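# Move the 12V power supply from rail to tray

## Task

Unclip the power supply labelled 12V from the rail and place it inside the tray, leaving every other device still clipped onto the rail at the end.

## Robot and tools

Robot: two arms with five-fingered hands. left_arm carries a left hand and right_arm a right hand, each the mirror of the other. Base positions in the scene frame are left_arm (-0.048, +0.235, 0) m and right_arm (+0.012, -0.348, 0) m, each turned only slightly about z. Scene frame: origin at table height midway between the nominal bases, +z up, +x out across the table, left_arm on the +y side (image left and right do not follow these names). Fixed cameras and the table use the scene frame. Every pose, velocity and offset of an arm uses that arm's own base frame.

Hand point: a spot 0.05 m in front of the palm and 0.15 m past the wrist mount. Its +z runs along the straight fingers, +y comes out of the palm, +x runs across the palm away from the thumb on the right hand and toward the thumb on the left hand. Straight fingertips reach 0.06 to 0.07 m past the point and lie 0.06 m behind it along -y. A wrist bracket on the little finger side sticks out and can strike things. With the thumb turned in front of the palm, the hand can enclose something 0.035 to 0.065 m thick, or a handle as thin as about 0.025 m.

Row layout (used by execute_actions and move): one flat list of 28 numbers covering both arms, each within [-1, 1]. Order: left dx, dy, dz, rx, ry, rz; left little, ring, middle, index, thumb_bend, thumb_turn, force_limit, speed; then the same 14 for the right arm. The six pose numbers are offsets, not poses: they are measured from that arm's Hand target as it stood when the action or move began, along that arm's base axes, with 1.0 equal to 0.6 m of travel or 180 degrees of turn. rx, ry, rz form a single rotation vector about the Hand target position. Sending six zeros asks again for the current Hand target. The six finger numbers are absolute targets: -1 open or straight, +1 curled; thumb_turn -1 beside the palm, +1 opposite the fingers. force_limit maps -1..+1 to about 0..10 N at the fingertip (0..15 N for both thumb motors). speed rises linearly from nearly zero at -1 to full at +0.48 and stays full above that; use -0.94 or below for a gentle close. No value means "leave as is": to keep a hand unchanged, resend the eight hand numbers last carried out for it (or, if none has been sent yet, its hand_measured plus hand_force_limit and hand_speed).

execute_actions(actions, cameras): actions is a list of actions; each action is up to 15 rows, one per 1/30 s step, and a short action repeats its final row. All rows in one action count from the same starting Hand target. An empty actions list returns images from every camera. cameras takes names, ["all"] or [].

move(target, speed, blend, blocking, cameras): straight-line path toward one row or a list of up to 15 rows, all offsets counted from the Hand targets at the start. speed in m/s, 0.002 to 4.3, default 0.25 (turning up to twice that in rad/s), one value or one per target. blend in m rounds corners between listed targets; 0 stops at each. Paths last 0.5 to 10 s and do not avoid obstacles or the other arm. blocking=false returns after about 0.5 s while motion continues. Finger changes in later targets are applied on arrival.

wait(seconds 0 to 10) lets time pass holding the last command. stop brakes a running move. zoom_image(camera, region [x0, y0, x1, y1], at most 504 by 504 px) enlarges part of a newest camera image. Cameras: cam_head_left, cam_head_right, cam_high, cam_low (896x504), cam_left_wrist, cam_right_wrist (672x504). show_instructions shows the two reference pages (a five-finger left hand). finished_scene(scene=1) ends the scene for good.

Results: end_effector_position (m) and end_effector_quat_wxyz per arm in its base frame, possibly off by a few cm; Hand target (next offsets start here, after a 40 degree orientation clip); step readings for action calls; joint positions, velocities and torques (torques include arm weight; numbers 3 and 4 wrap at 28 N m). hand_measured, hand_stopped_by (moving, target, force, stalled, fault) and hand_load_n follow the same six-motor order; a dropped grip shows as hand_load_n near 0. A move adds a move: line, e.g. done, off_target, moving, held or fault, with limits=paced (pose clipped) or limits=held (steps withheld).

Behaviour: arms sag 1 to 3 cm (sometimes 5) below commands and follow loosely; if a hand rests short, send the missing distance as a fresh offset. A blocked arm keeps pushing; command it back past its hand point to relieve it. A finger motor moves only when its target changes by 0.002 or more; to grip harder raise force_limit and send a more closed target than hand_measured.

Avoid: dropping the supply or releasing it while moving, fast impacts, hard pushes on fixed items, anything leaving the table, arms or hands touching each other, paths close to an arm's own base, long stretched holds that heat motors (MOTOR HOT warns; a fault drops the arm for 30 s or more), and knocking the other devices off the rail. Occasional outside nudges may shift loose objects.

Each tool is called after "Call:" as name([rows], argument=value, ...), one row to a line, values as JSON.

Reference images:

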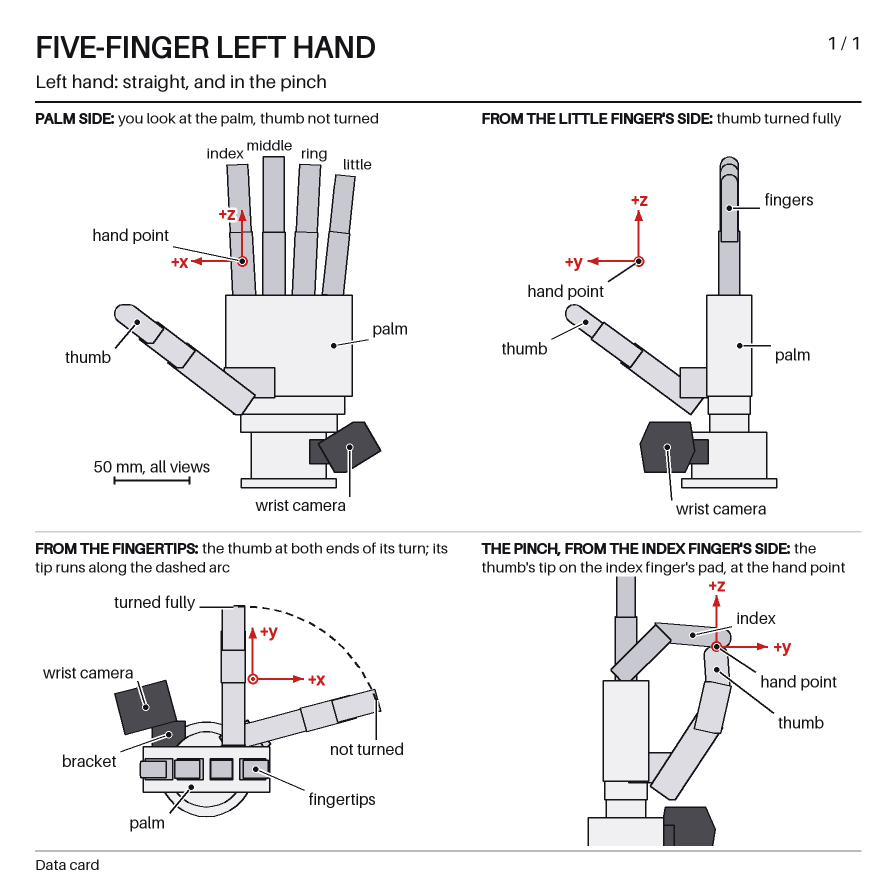

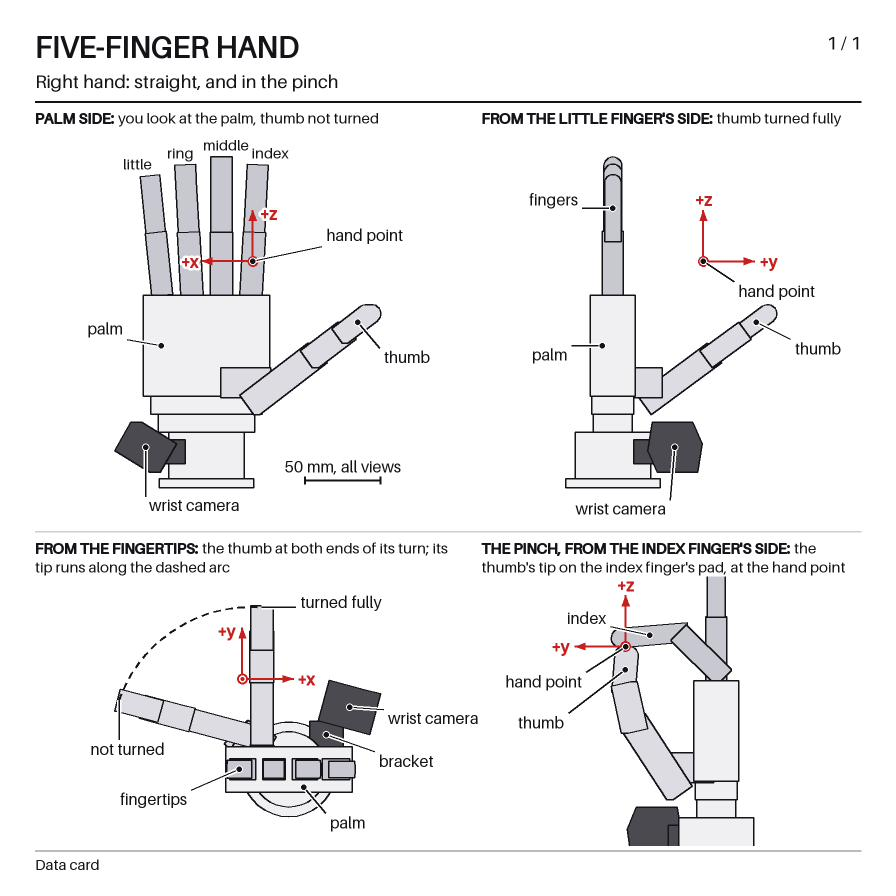

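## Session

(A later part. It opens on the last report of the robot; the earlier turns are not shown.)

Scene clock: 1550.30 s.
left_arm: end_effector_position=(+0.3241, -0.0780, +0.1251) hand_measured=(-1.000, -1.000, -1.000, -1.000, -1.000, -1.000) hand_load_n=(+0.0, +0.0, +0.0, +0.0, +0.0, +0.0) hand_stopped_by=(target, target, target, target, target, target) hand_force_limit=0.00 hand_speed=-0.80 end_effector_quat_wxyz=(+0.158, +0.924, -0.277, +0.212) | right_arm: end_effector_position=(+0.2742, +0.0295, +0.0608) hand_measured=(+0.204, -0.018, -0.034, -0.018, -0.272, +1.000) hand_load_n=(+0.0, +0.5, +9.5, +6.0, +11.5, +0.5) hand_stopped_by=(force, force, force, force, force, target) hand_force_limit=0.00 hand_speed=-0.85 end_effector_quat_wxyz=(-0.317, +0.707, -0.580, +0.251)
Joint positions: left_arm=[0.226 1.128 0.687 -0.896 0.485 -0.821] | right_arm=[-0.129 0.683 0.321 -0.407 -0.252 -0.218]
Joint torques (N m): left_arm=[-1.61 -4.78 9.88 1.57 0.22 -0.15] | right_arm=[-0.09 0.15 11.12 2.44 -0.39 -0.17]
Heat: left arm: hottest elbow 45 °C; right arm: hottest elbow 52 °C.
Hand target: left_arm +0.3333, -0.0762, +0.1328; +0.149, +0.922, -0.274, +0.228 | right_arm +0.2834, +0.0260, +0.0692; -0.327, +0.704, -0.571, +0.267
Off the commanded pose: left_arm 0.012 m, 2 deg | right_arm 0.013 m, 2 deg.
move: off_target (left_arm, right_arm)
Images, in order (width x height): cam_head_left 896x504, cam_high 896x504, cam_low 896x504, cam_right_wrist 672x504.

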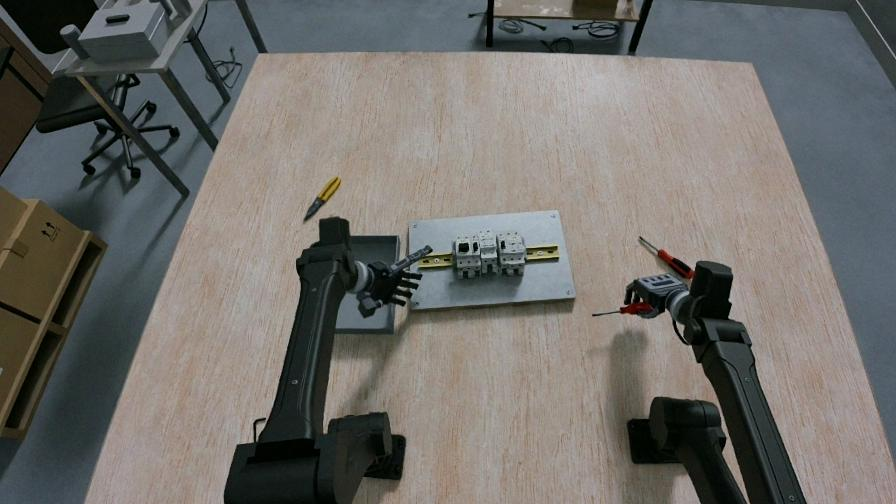

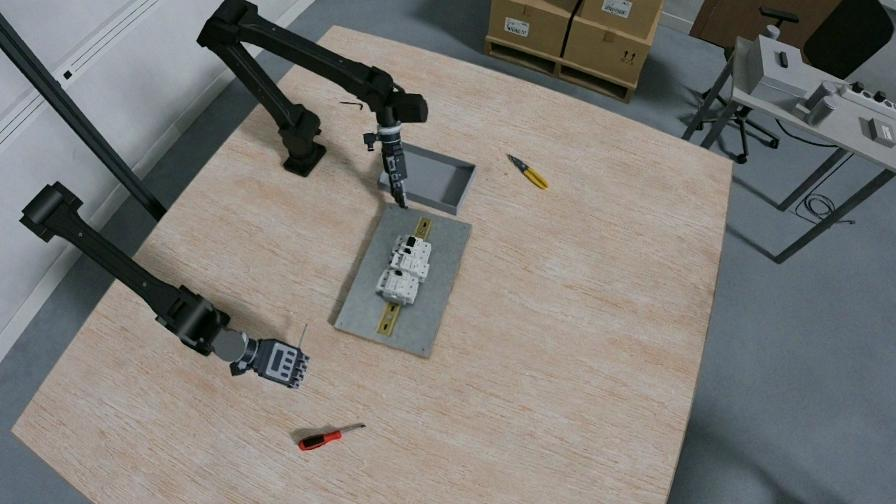

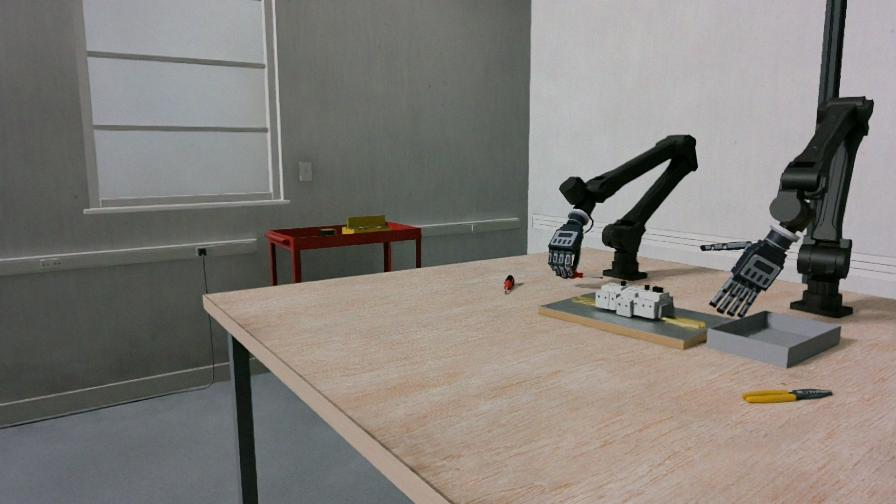

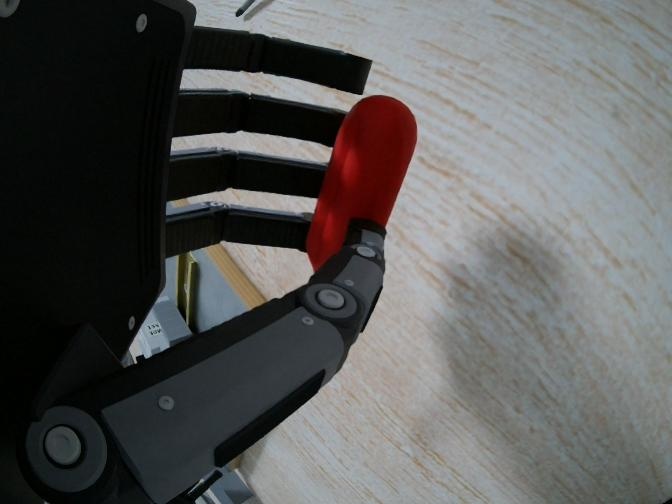

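Call:
move(target=[0,0,0,0,0,0, -1,-1,-1,-1,-1,-1,0,-0.8, 0,0,-0.052,0,0,0, 0.3,0.3,0.3,0.3,0.3,1,0,-0.85], cameras=["cam_right_wrist","cam_low"], speed=0.06)

Call:
zoom_image(camera="cam_low", region=[520, 220, 640, 310])

Scene clock: 1556.57 s.
left_arm: end_effector_position=(+0.3241, -0.0780, +0.1251) hand_measured=(-1.000, -1.000, -1.000, -1.000, -1.000, -1.000) hand_load_n=(+0.0, +0.0, +0.0, +0.0, +0.0, +0.0) hand_stopped_by=(target, target, target, target, target, target) hand_force_limit=0.00 hand_speed=-0.80 end_effector_quat_wxyz=(+0.158, +0.924, -0.277, +0.212) | right_arm: end_effector_position=(+0.2757, +0.0293, +0.0327) hand_measured=(+0.204, -0.018, -0.034, -0.018, -0.272, +1.000) hand_load_n=(+0.0, +0.5, +9.5, +6.0, +11.0, +0.5) hand_stopped_by=(force, force, force, force, force, target) hand_force_limit=0.00 hand_speed=-0.85 end_effector_quat_wxyz=(-0.319, +0.706, -0.579, +0.254)
Joint positions: left_arm=[0.226 1.128 0.687 -0.896 0.485 -0.821] | right_arm=[-0.129 0.752 0.259 -0.268 -0.252 -0.218]
Joint torques (N m): left_arm=[-1.14 -5.77 9.88 1.29 0.23 -0.15] | right_arm=[0.03 -0.09 10.17 2.36 -0.41 -0.16]
Heat: left arm: hottest elbow 45 °C; right arm: hottest elbow 52 °C.
Hand target: left_arm +0.3333, -0.0762, +0.1328; +0.149, +0.922, -0.274, +0.228 | right_arm +0.2834, +0.0260, +0.0380; -0.327, +0.704, -0.571, +0.267
Off the commanded pose: left_arm 0.012 m, 2 deg | right_arm 0.010 m, 2 deg.
move: off_target (left_arm)
Images, in order (width x height): cam_low 896x504, cam_right_wrist 672x504.

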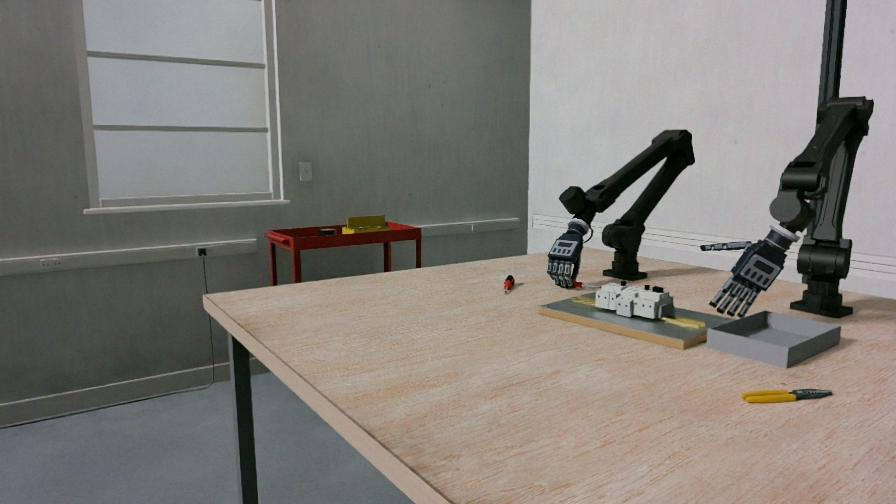

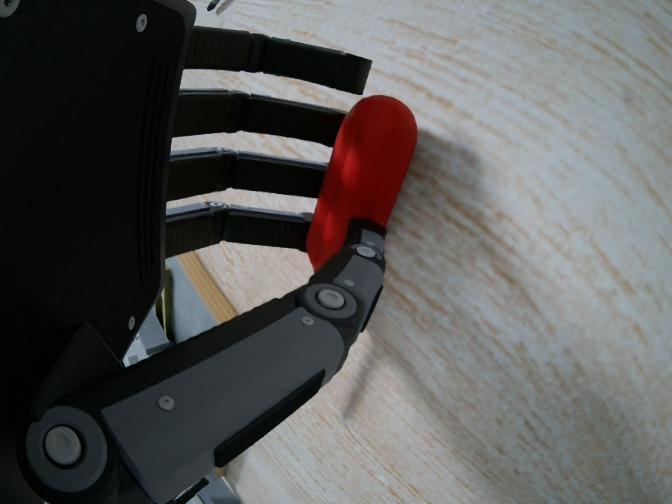

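Scaled by 4.200 from the camera's 896x504 image, which has a finer 1280x720 frame.

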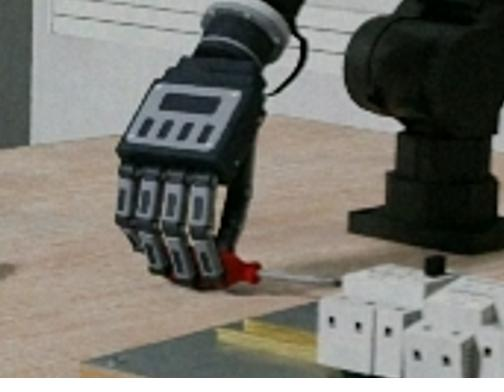

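Call:
move(target=[0,0,0,0,0,0, -1,-1,-1,-1,-1,-1,0,-0.8, 0,0,-0.010,0,0,0, 0.3,0.3,0.3,0.3,0.3,1,0,-0.85], cameras=[], speed=0.04)

Call:
move(target=[0,0,0,0,0,0, -1,-1,-1,-1,-1,-1,0,-0.8, 0,0,0.002,0,0,0, -0.4,-0.4,-0.4,-0.4,-0.6,1,0,-0.6], cameras=["cam_right_wrist","cam_low"], speed=0.06)

Scene clock: 1561.43 s.
left_arm: end_effector_position=(+0.3241, -0.0780, +0.1251) hand_measured=(-1.000, -1.000, -1.000, -1.000, -1.000, -1.000) hand_load_n=(+0.0, +0.0, +0.0, +0.0, +0.0, +0.0) hand_stopped_by=(target, target, target, target, target, target) hand_force_limit=0.00 hand_speed=-0.80 end_effector_quat_wxyz=(+0.158, +0.924, -0.277, +0.212) | right_arm: end_effector_position=(+0.2784, +0.0293, +0.0303) hand_measured=(+0.204, -0.018, -0.034, -0.018, -0.272, +1.000) hand_load_n=(+0.0, +1.0, +9.0, +5.5, +11.0, +1.0) hand_stopped_by=(force, force, force, force, force, target) hand_force_limit=0.00 hand_speed=-0.85 end_effector_quat_wxyz=(-0.322, +0.705, -0.577, +0.257)
Joint positions: left_arm=[0.226 1.128 0.687 -0.896 0.485 -0.821] | right_arm=[-0.129 0.766 0.251 -0.235 -0.253 -0.218]
Joint torques (N m): left_arm=[-0.97 -5.77 9.74 1.31 0.25 -0.16] | right_arm=[-0.38 1.26 9.66 2.37 -0.32 -0.24]
Heat: left arm: hottest elbow 45 °C; right arm: hottest elbow 52 °C.
Hand target: left_arm +0.3333, -0.0762, +0.1328; +0.149, +0.922, -0.274, +0.228 | right_arm +0.2834, +0.0260, +0.0320; -0.327, +0.704, -0.571, +0.267
Off the commanded pose: left_arm 0.012 m, 2 deg | right_arm 0.006 m, 1 deg.
move: off_target (left_arm)
No camera images: "cameras" was empty.

Scene clock: 1562.60 s.
left_arm: end_effector_position=(+0.3241, -0.0780, +0.1251) hand_measured=(-1.000, -1.000, -1.000, -1.000, -1.000, -1.000) hand_load_n=(+0.0, +0.0, +0.0, +0.0, +0.0, +0.0) hand_stopped_by=(target, target, target, target, target, target) hand_force_limit=0.00 hand_speed=-0.80 end_effector_quat_wxyz=(+0.158, +0.924, -0.277, +0.212) | right_arm: end_effector_position=(+0.2795, +0.0289, +0.0314) hand_measured=(-0.400, -0.400, -0.400, -0.400, -0.600, +1.000) hand_load_n=(+0.0, +0.0, -2.0, +0.0, +0.0, +0.0) hand_stopped_by=(target, target, target, target, target, target) hand_force_limit=0.00 hand_speed=-0.60 end_effector_quat_wxyz=(-0.324, +0.703, -0.579, +0.258)
Joint positions: left_arm=[0.226 1.128 0.687 -0.896 0.485 -0.821] | right_arm=[-0.132 0.766 0.252 -0.234 -0.255 -0.212]
Joint torques (N m): left_arm=[-1.44 -5.6 9.81 1.57 0.22 -0.11] | right_arm=[-0.44 0.5 9.85 2.14 -0.3 -0.21]
Heat: left arm: hottest elbow 45 °C; right arm: hottest elbow 52 °C.
Hand target: left_arm +0.3333, -0.0762, +0.1328; +0.149, +0.922, -0.274, +0.228 | right_arm +0.2834, +0.0260, +0.0332; -0.327, +0.704, -0.571, +0.267
Off the commanded pose: left_arm 0.012 m, 2 deg | right_arm 0.005 m, 1 deg.
move: off_target (left_arm)
Images, in order (width x height): cam_low 896x504, cam_right_wrist 672x504.

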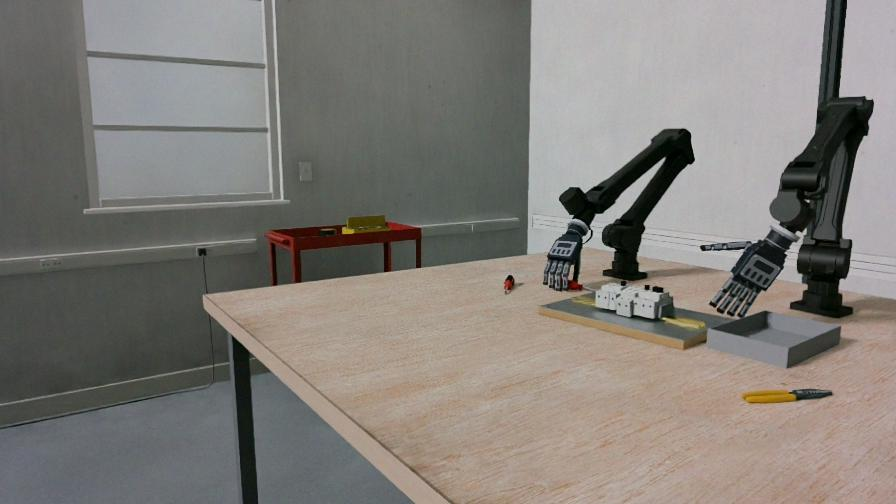

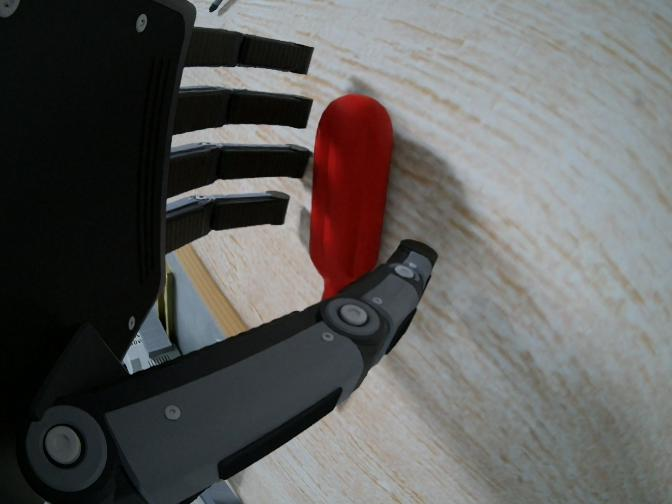

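Call:
move([
  [0.0,0.0,0.17,0.0,0,0, -1,-1,-1,-1,-1,-1,0,-0.8, 0,0,0.17,0,0,0, -0.4,-0.4,-0.4,-0.4,-0.6,1,0,-0.6],
  [0.23,-0.22,0.17,0.3235,-0.2269,-0.1613, 1,1,-0.4,-0.4,-0.7,1,0,0, -0.1,0,0.17,0,0,0, -0.4,-0.4,-0.4,-0.4,-0.6,1,0,-0.6],
], cameras=["all"], speed=0.2, blend=[0.02,0])

Scene clock: 1613.27 s.
left_arm: end_effector_position=(+0.4500, -0.1981, +0.2031) hand_measured=(+1.000, +1.000, -0.400, -0.400, -0.700, +1.000) hand_load_n=(+0.0, +0.5, +0.0, +0.0, +0.0, +0.0) hand_stopped_by=(target, target, target, target, target, target) hand_force_limit=0.00 hand_speed=0.00 end_effector_quat_wxyz=(-0.342, +0.660, -0.602, +0.290) | right_arm: end_effector_position=(+0.2243, +0.0298, +0.1331) hand_measured=(-0.400, -0.400, -0.400, -0.400, -0.600, +1.000) hand_load_n=(+0.0, +0.0, +0.0, +0.0, +0.0, +0.0) hand_stopped_by=(target, target, target, target, target, target) hand_force_limit=0.00 hand_speed=-0.60 end_effector_quat_wxyz=(-0.329, +0.703, -0.573, +0.264)
Joint positions: left_arm=[-0.512 1.209 0.971 -0.511 -0.5 -0.383] | right_arm=[-0.187 0.354 0.429 -0.815 -0.301 -0.257]
Joint torques (N m): left_arm=[-1.26 -7.06 15.87 2.41 -0.32 0.09] | right_arm=[-0.09 2.43 11.92 0.87 -0.4 -0.2]
Heat: left arm: hottest elbow 48 °C; right arm: hottest elbow 52 °C.
Hand target: left_arm +0.4713, -0.2082, +0.2348; -0.354, +0.653, -0.588, +0.319 | right_arm +0.2234, +0.0260, +0.1352; -0.327, +0.704, -0.571, +0.267
Off the commanded pose: left_arm 0.040 m, 4 deg | right_arm 0.004 m, 1 deg.
move: off_target (left_arm); target 2's new numbers were sent with left_arm's hand 0.040 m and 4 deg from that target

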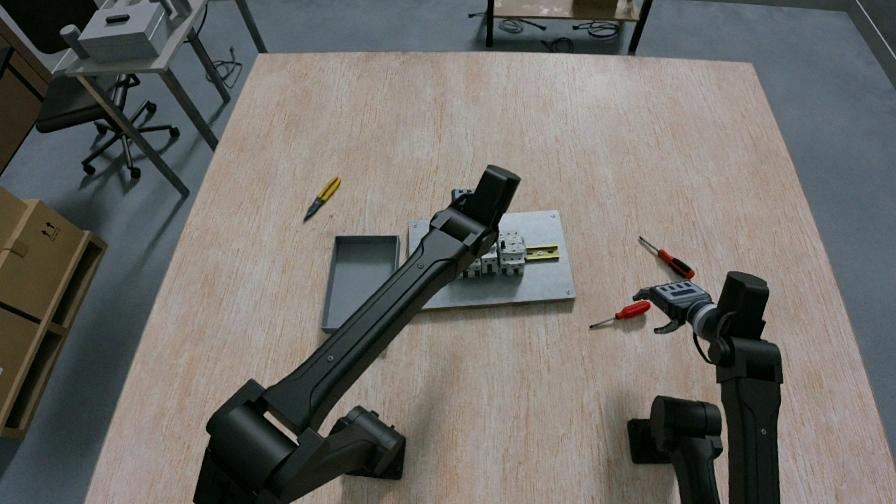

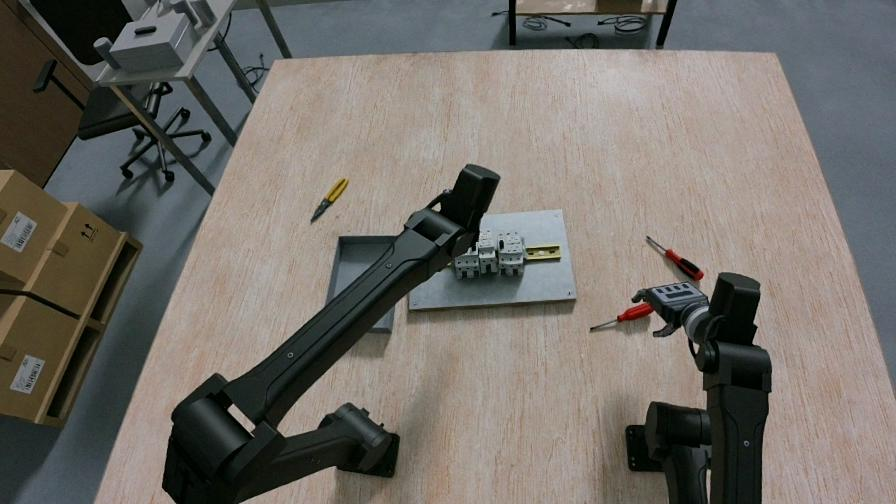

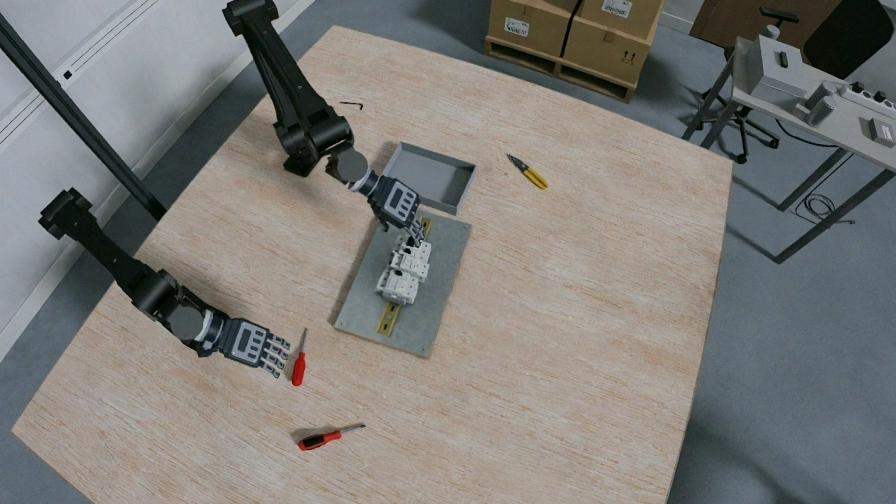

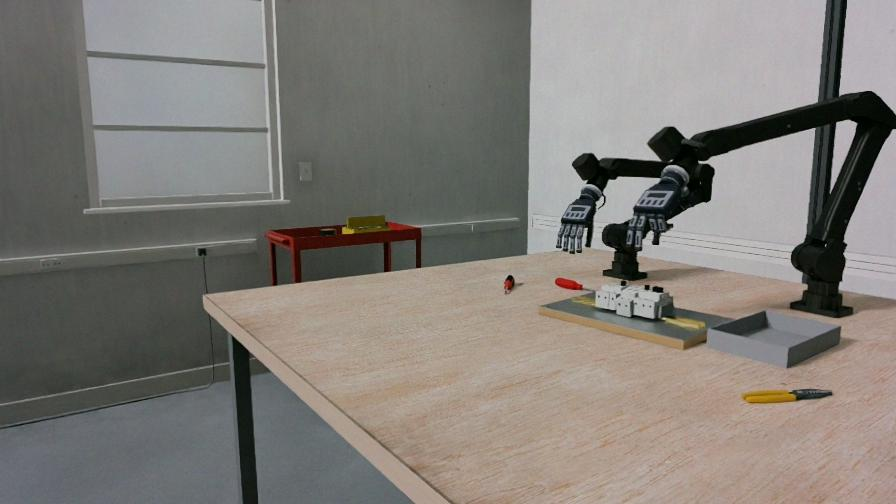

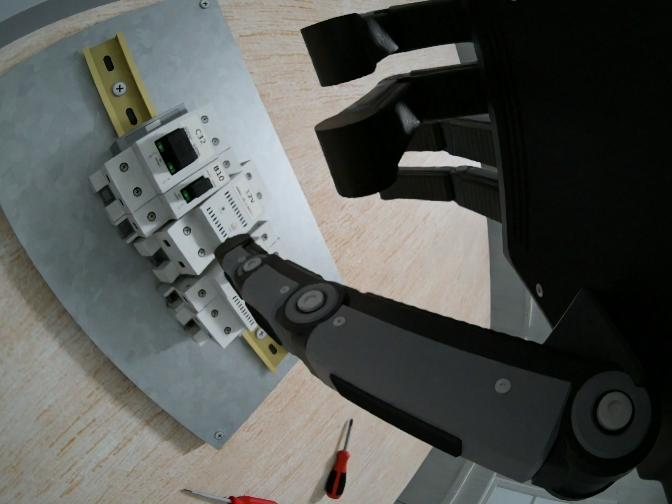

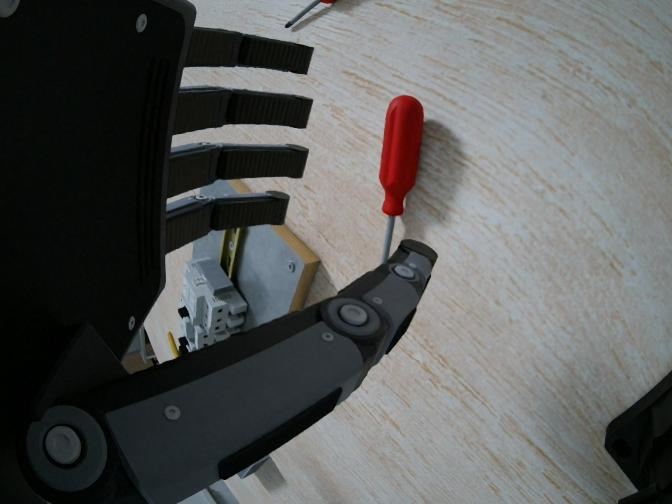

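Call:
move(target=[0.028,0.002,-0.088,0,0,0, 1,1,-0.4,-0.4,-0.7,1,0,0, 0,0,0,0,0,0, -0.4,-0.4,-0.4,-0.4,-0.6,1,0,-0.6], cameras=["cam_left_wrist","cam_high","cam_low"], speed=0.1)

Call:
zoom_image(camera="cam_high", region=[370, 190, 450, 310])

Call:
zoom_image(camera="cam_low", region=[580, 180, 720, 330])

Scene clock: 1633.93 s.
left_arm: end_effector_position=(+0.4772, -0.2087, +0.1727) hand_measured=(+1.000, +1.000, -0.400, -0.400, -0.700, +1.000) hand_load_n=(+0.0, +0.0, +0.0, -0.5, +0.0, +0.0) hand_stopped_by=(target, target, target, target, target, target) hand_force_limit=0.00 hand_speed=0.00 end_effector_quat_wxyz=(-0.347, +0.656, -0.595, +0.308) | right_arm: end_effector_position=(+0.2243, +0.0298, +0.1331) hand_measured=(-0.400, -0.400, -0.400, -0.400, -0.600, +1.000) hand_load_n=(+0.0, -0.5, +0.0, +0.0, +0.0, +0.0) hand_stopped_by=(target, target, target, target, target, target) hand_force_limit=0.00 hand_speed=-0.60 end_effector_quat_wxyz=(-0.329, +0.703, -0.573, +0.264)
Joint positions: left_arm=[-0.501 1.295 0.94 -0.347 -0.489 -0.367] | right_arm=[-0.187 0.354 0.429 -0.815 -0.301 -0.257]
Joint torques (N m): left_arm=[-0.32 -8 11.08 2.45 -0.12 0.11] | right_arm=[-0.5 2.14 11.69 1.11 -0.35 -0.23]
Heat: left arm: hottest elbow 54 °C; right arm: hottest elbow 51 °C.
Hand target: left_arm +0.4881, -0.2070, +0.1820; -0.354, +0.653, -0.588, +0.319 | right_arm +0.2234, +0.0260, +0.1352; -0.327, +0.704, -0.571, +0.267
Off the commanded pose: left_arm 0.014 m, 2 deg | right_arm 0.004 m, 1 deg.
move: off_target (left_arm)
Images, in order (width x height): cam_high 896x504, cam_low 896x504, cam_left_wrist 672x504.

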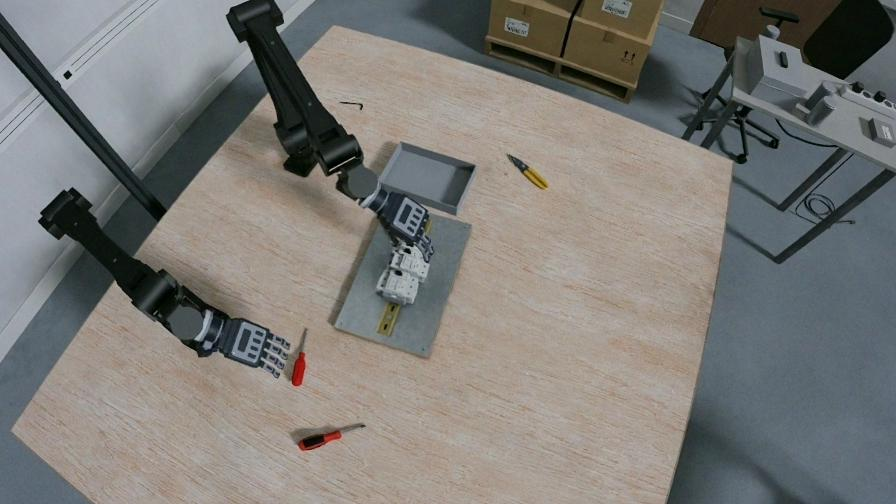

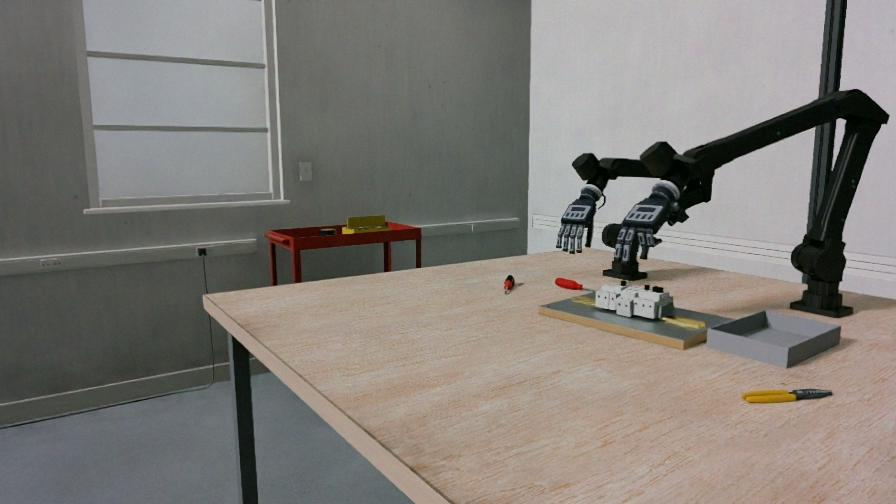

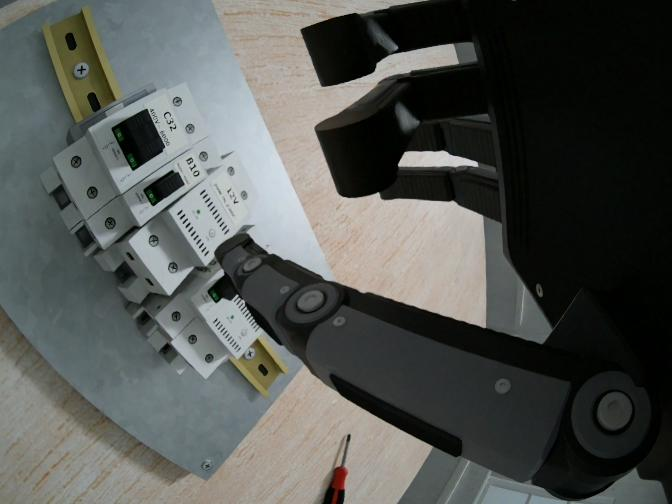

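Scaled by 4.200 from the camera's 896x504 image, which has a finer 1280x720 frame.

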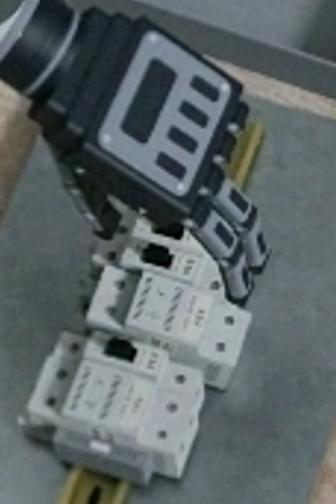

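Scaled by 3.360 from the camera's 896x504 image, which has a finer 1280x720 frame.

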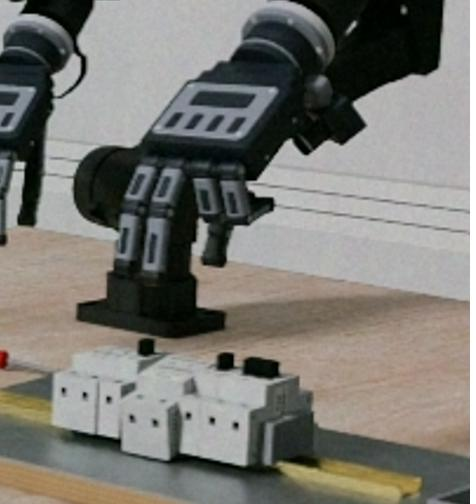

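Call:
move(target=[-0.012,0.018,-0.096,0,0,0.015, 1,1,-0.4,-0.4,-0.7,1,0,0, 0,0,0,0,0,0, -0.4,-0.4,-0.4,-0.4,-0.6,1,0,-0.6], cameras=["cam_left_wrist","cam_high","cam_low"], speed=0.08)

Call:
zoom_image(camera="cam_high", region=[370, 190, 450, 310])

Call:
zoom_image(camera="cam_low", region=[580, 200, 720, 350])

Scene clock: 1665.30 s.
left_arm: end_effector_position=(+0.4689, -0.1985, +0.1175) hand_measured=(+1.000, +1.000, -0.400, -0.400, -0.700, +1.000) hand_load_n=(+0.0, +0.0, +0.0, +0.0, +0.0, +0.0) hand_stopped_by=(target, target, target, target, target, target) hand_force_limit=0.00 hand_speed=0.00 end_effector_quat_wxyz=(-0.355, +0.662, -0.588, +0.300) | right_arm: end_effector_position=(+0.2243, +0.0298, +0.1331) hand_measured=(-0.400, -0.400, -0.400, -0.400, -0.600, +1.000) hand_load_n=(+0.0, +0.0, -0.5, +0.0, +0.0, +0.0) hand_stopped_by=(target, target, target, target, target, target) hand_force_limit=0.00 hand_speed=-0.60 end_effector_quat_wxyz=(-0.329, +0.703, -0.573, +0.264)
Joint positions: left_arm=[-0.501 1.338 0.822 -0.197 -0.517 -0.378] | right_arm=[-0.187 0.354 0.429 -0.815 -0.301 -0.257]
Joint torques (N m): left_arm=[-0.32 -7.77 10.56 2.52 -0.38 -0.12] | right_arm=[-0.32 2.67 11.71 1.09 -0.39 -0.16]
Heat: left arm: hottest elbow 50 °C; right arm: hottest elbow 51 °C.
Hand target: left_arm +0.4809, -0.1962, +0.1244; -0.362, +0.667, -0.573, +0.310 | right_arm +0.2234, +0.0260, +0.1352; -0.327, +0.704, -0.571, +0.267
Off the commanded pose: left_arm 0.014 m, 2 deg | right_arm 0.004 m, 1 deg.
move: off_target (left_arm)
Images, in order (width x height): cam_high 896x504, cam_low 896x504, cam_left_wrist 672x504.

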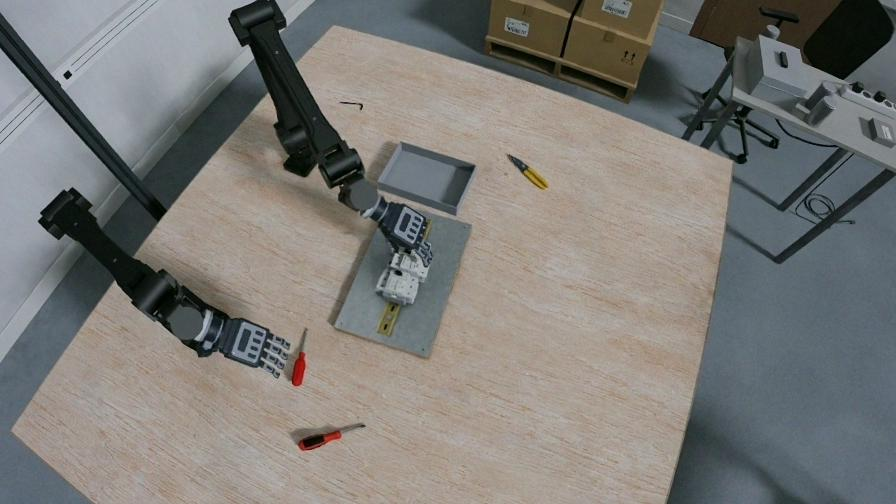

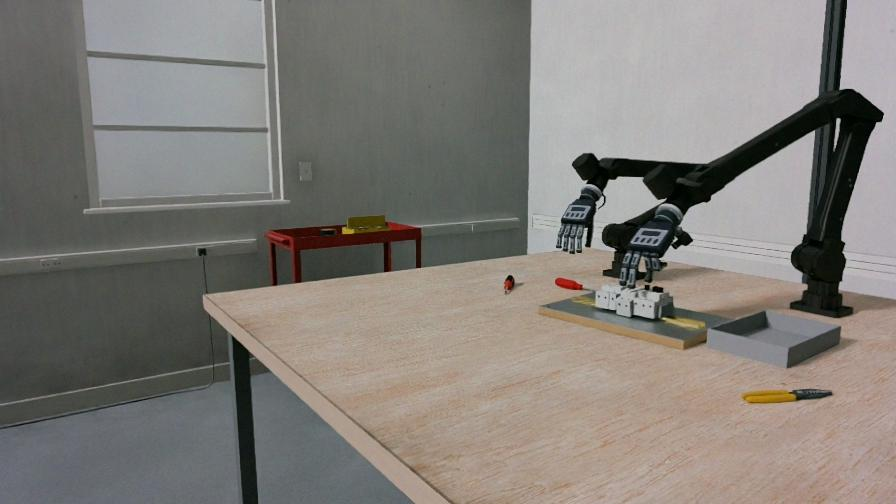

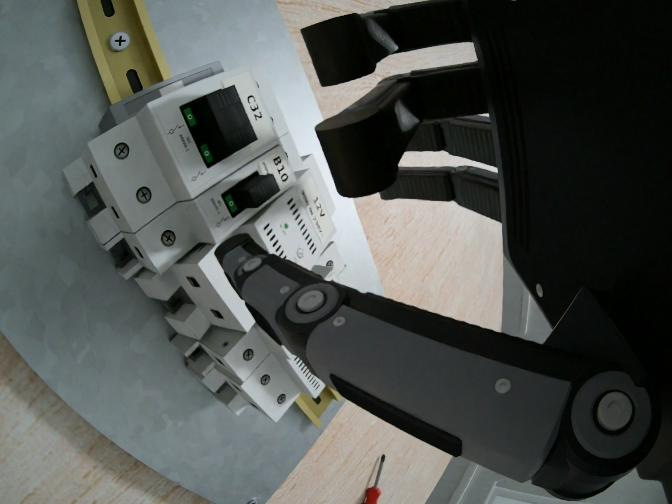

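Scaled by 4.200 from the camera's 896x504 image, which has a finer 1280x720 frame.

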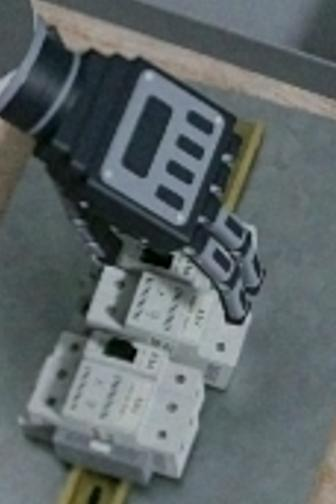

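Scaled by 3.360 from the camera's 896x504 image, which has a finer 1280x720 frame.

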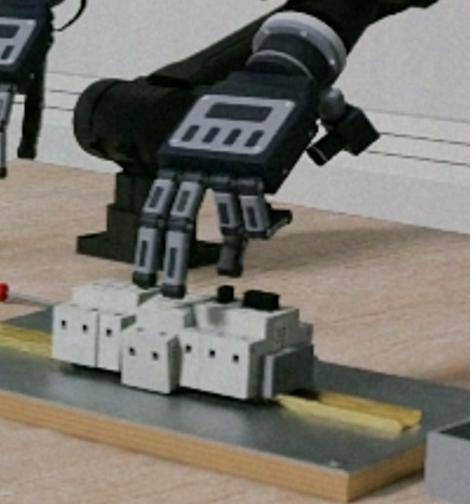

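Call:
move(target=[0.0,0.0,-0.045,0,0,0, 1,1,-0.4,-0.4,-0.7,1,0,0, 0,0,0,0,0,0, -0.4,-0.4,-0.4,-0.4,-0.6,1,0,-0.6], cameras=["cam_left_wrist","cam_high","cam_low"], speed=0.05)

Call:
zoom_image(camera="cam_high", region=[370, 190, 450, 310])

Call:
zoom_image(camera="cam_low", region=[580, 220, 700, 350])

Scene clock: 1678.73 s.
left_arm: end_effector_position=(+0.4705, -0.1995, +0.1022) hand_measured=(+1.000, +1.000, -0.400, -0.400, -0.702, +1.000) hand_load_n=(+0.0, +0.0, +0.0, +0.0, +6.5, -0.5) hand_stopped_by=(target, target, target, target, target, target) hand_force_limit=0.00 hand_speed=0.00 end_effector_quat_wxyz=(-0.356, +0.662, -0.583, +0.308) | right_arm: end_effector_position=(+0.2243, +0.0298, +0.1331) hand_measured=(-0.400, -0.400, -0.400, -0.400, -0.600, +1.000) hand_load_n=(+0.0, +0.0, -0.5, +0.0, +0.0, +0.0) hand_stopped_by=(target, target, target, target, target, target) hand_force_limit=0.00 hand_speed=-0.60 end_effector_quat_wxyz=(-0.329, +0.703, -0.573, +0.264)
Joint positions: left_arm=[-0.501 1.362 0.789 -0.12 -0.517 -0.381] | right_arm=[-0.187 0.354 0.429 -0.815 -0.301 -0.257]
Joint torques (N m): left_arm=[-0.56 -6.53 9.55 2.82 -0.38 -0.08] | right_arm=[-0.73 3.08 11.71 0.96 -0.42 -0.18]
Heat: left arm: hottest elbow 49 °C; right arm: hottest elbow 51 °C.
Hand target: left_arm +0.4809, -0.1962, +0.0974; -0.362, +0.667, -0.573, +0.310 | right_arm +0.2234, +0.0260, +0.1352; -0.327, +0.704, -0.571, +0.267
Off the commanded pose: left_arm 0.012 m, 1 deg | right_arm 0.004 m, 1 deg.
move: off_target (left_arm)
Images, in order (width x height): cam_high 896x504, cam_low 896x504, cam_left_wrist 672x504.

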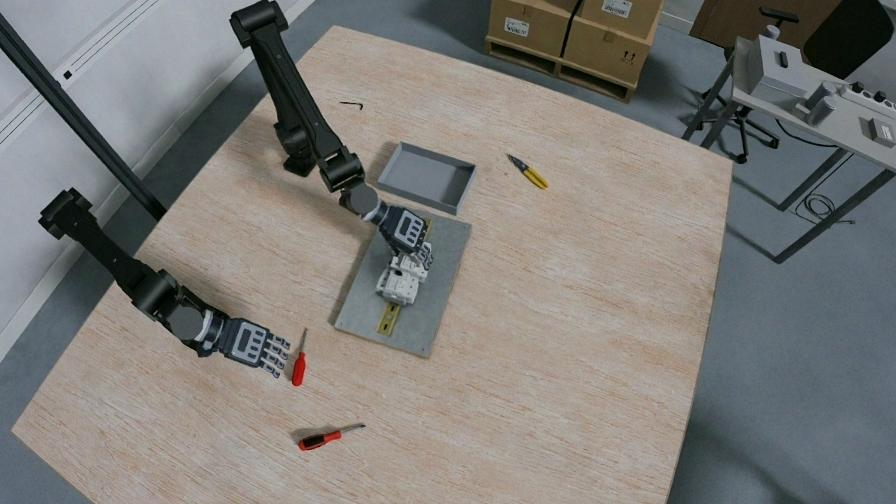

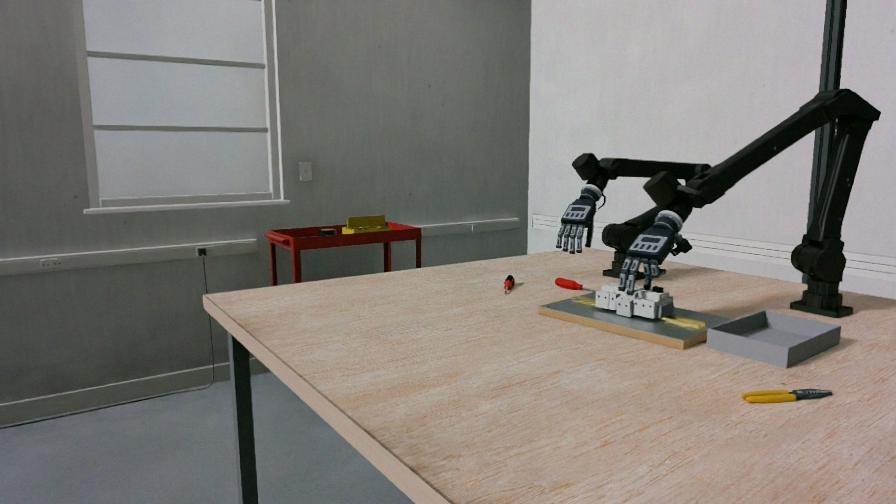

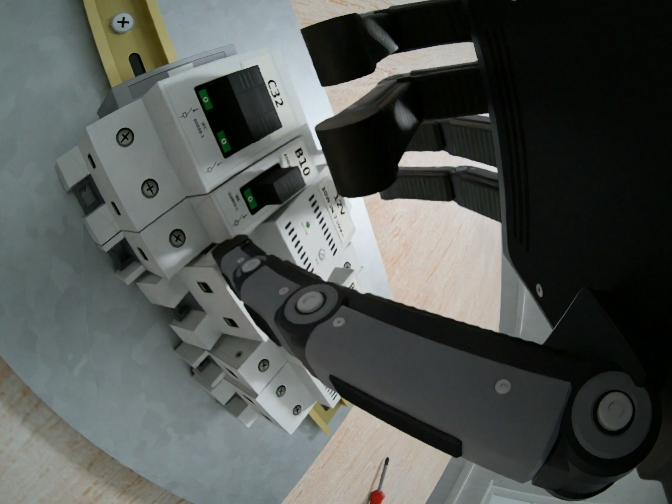

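Scaled by 4.200 from the camera's 896x504 image, which has a finer 1280x720 frame.

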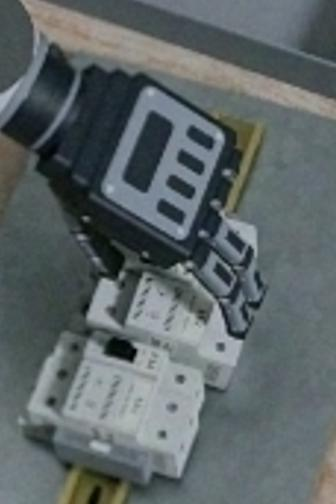

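Scaled by 3.877 from the camera's 896x504 image, which has a finer 1280x720 frame.

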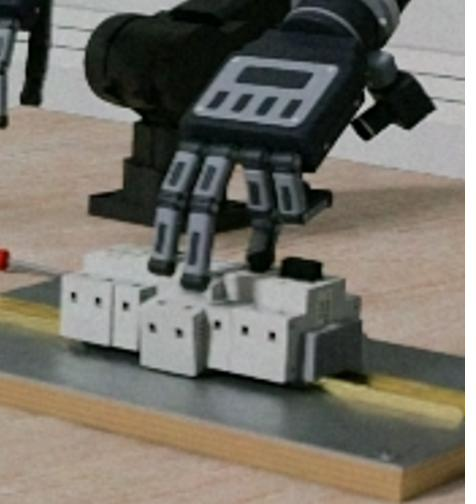

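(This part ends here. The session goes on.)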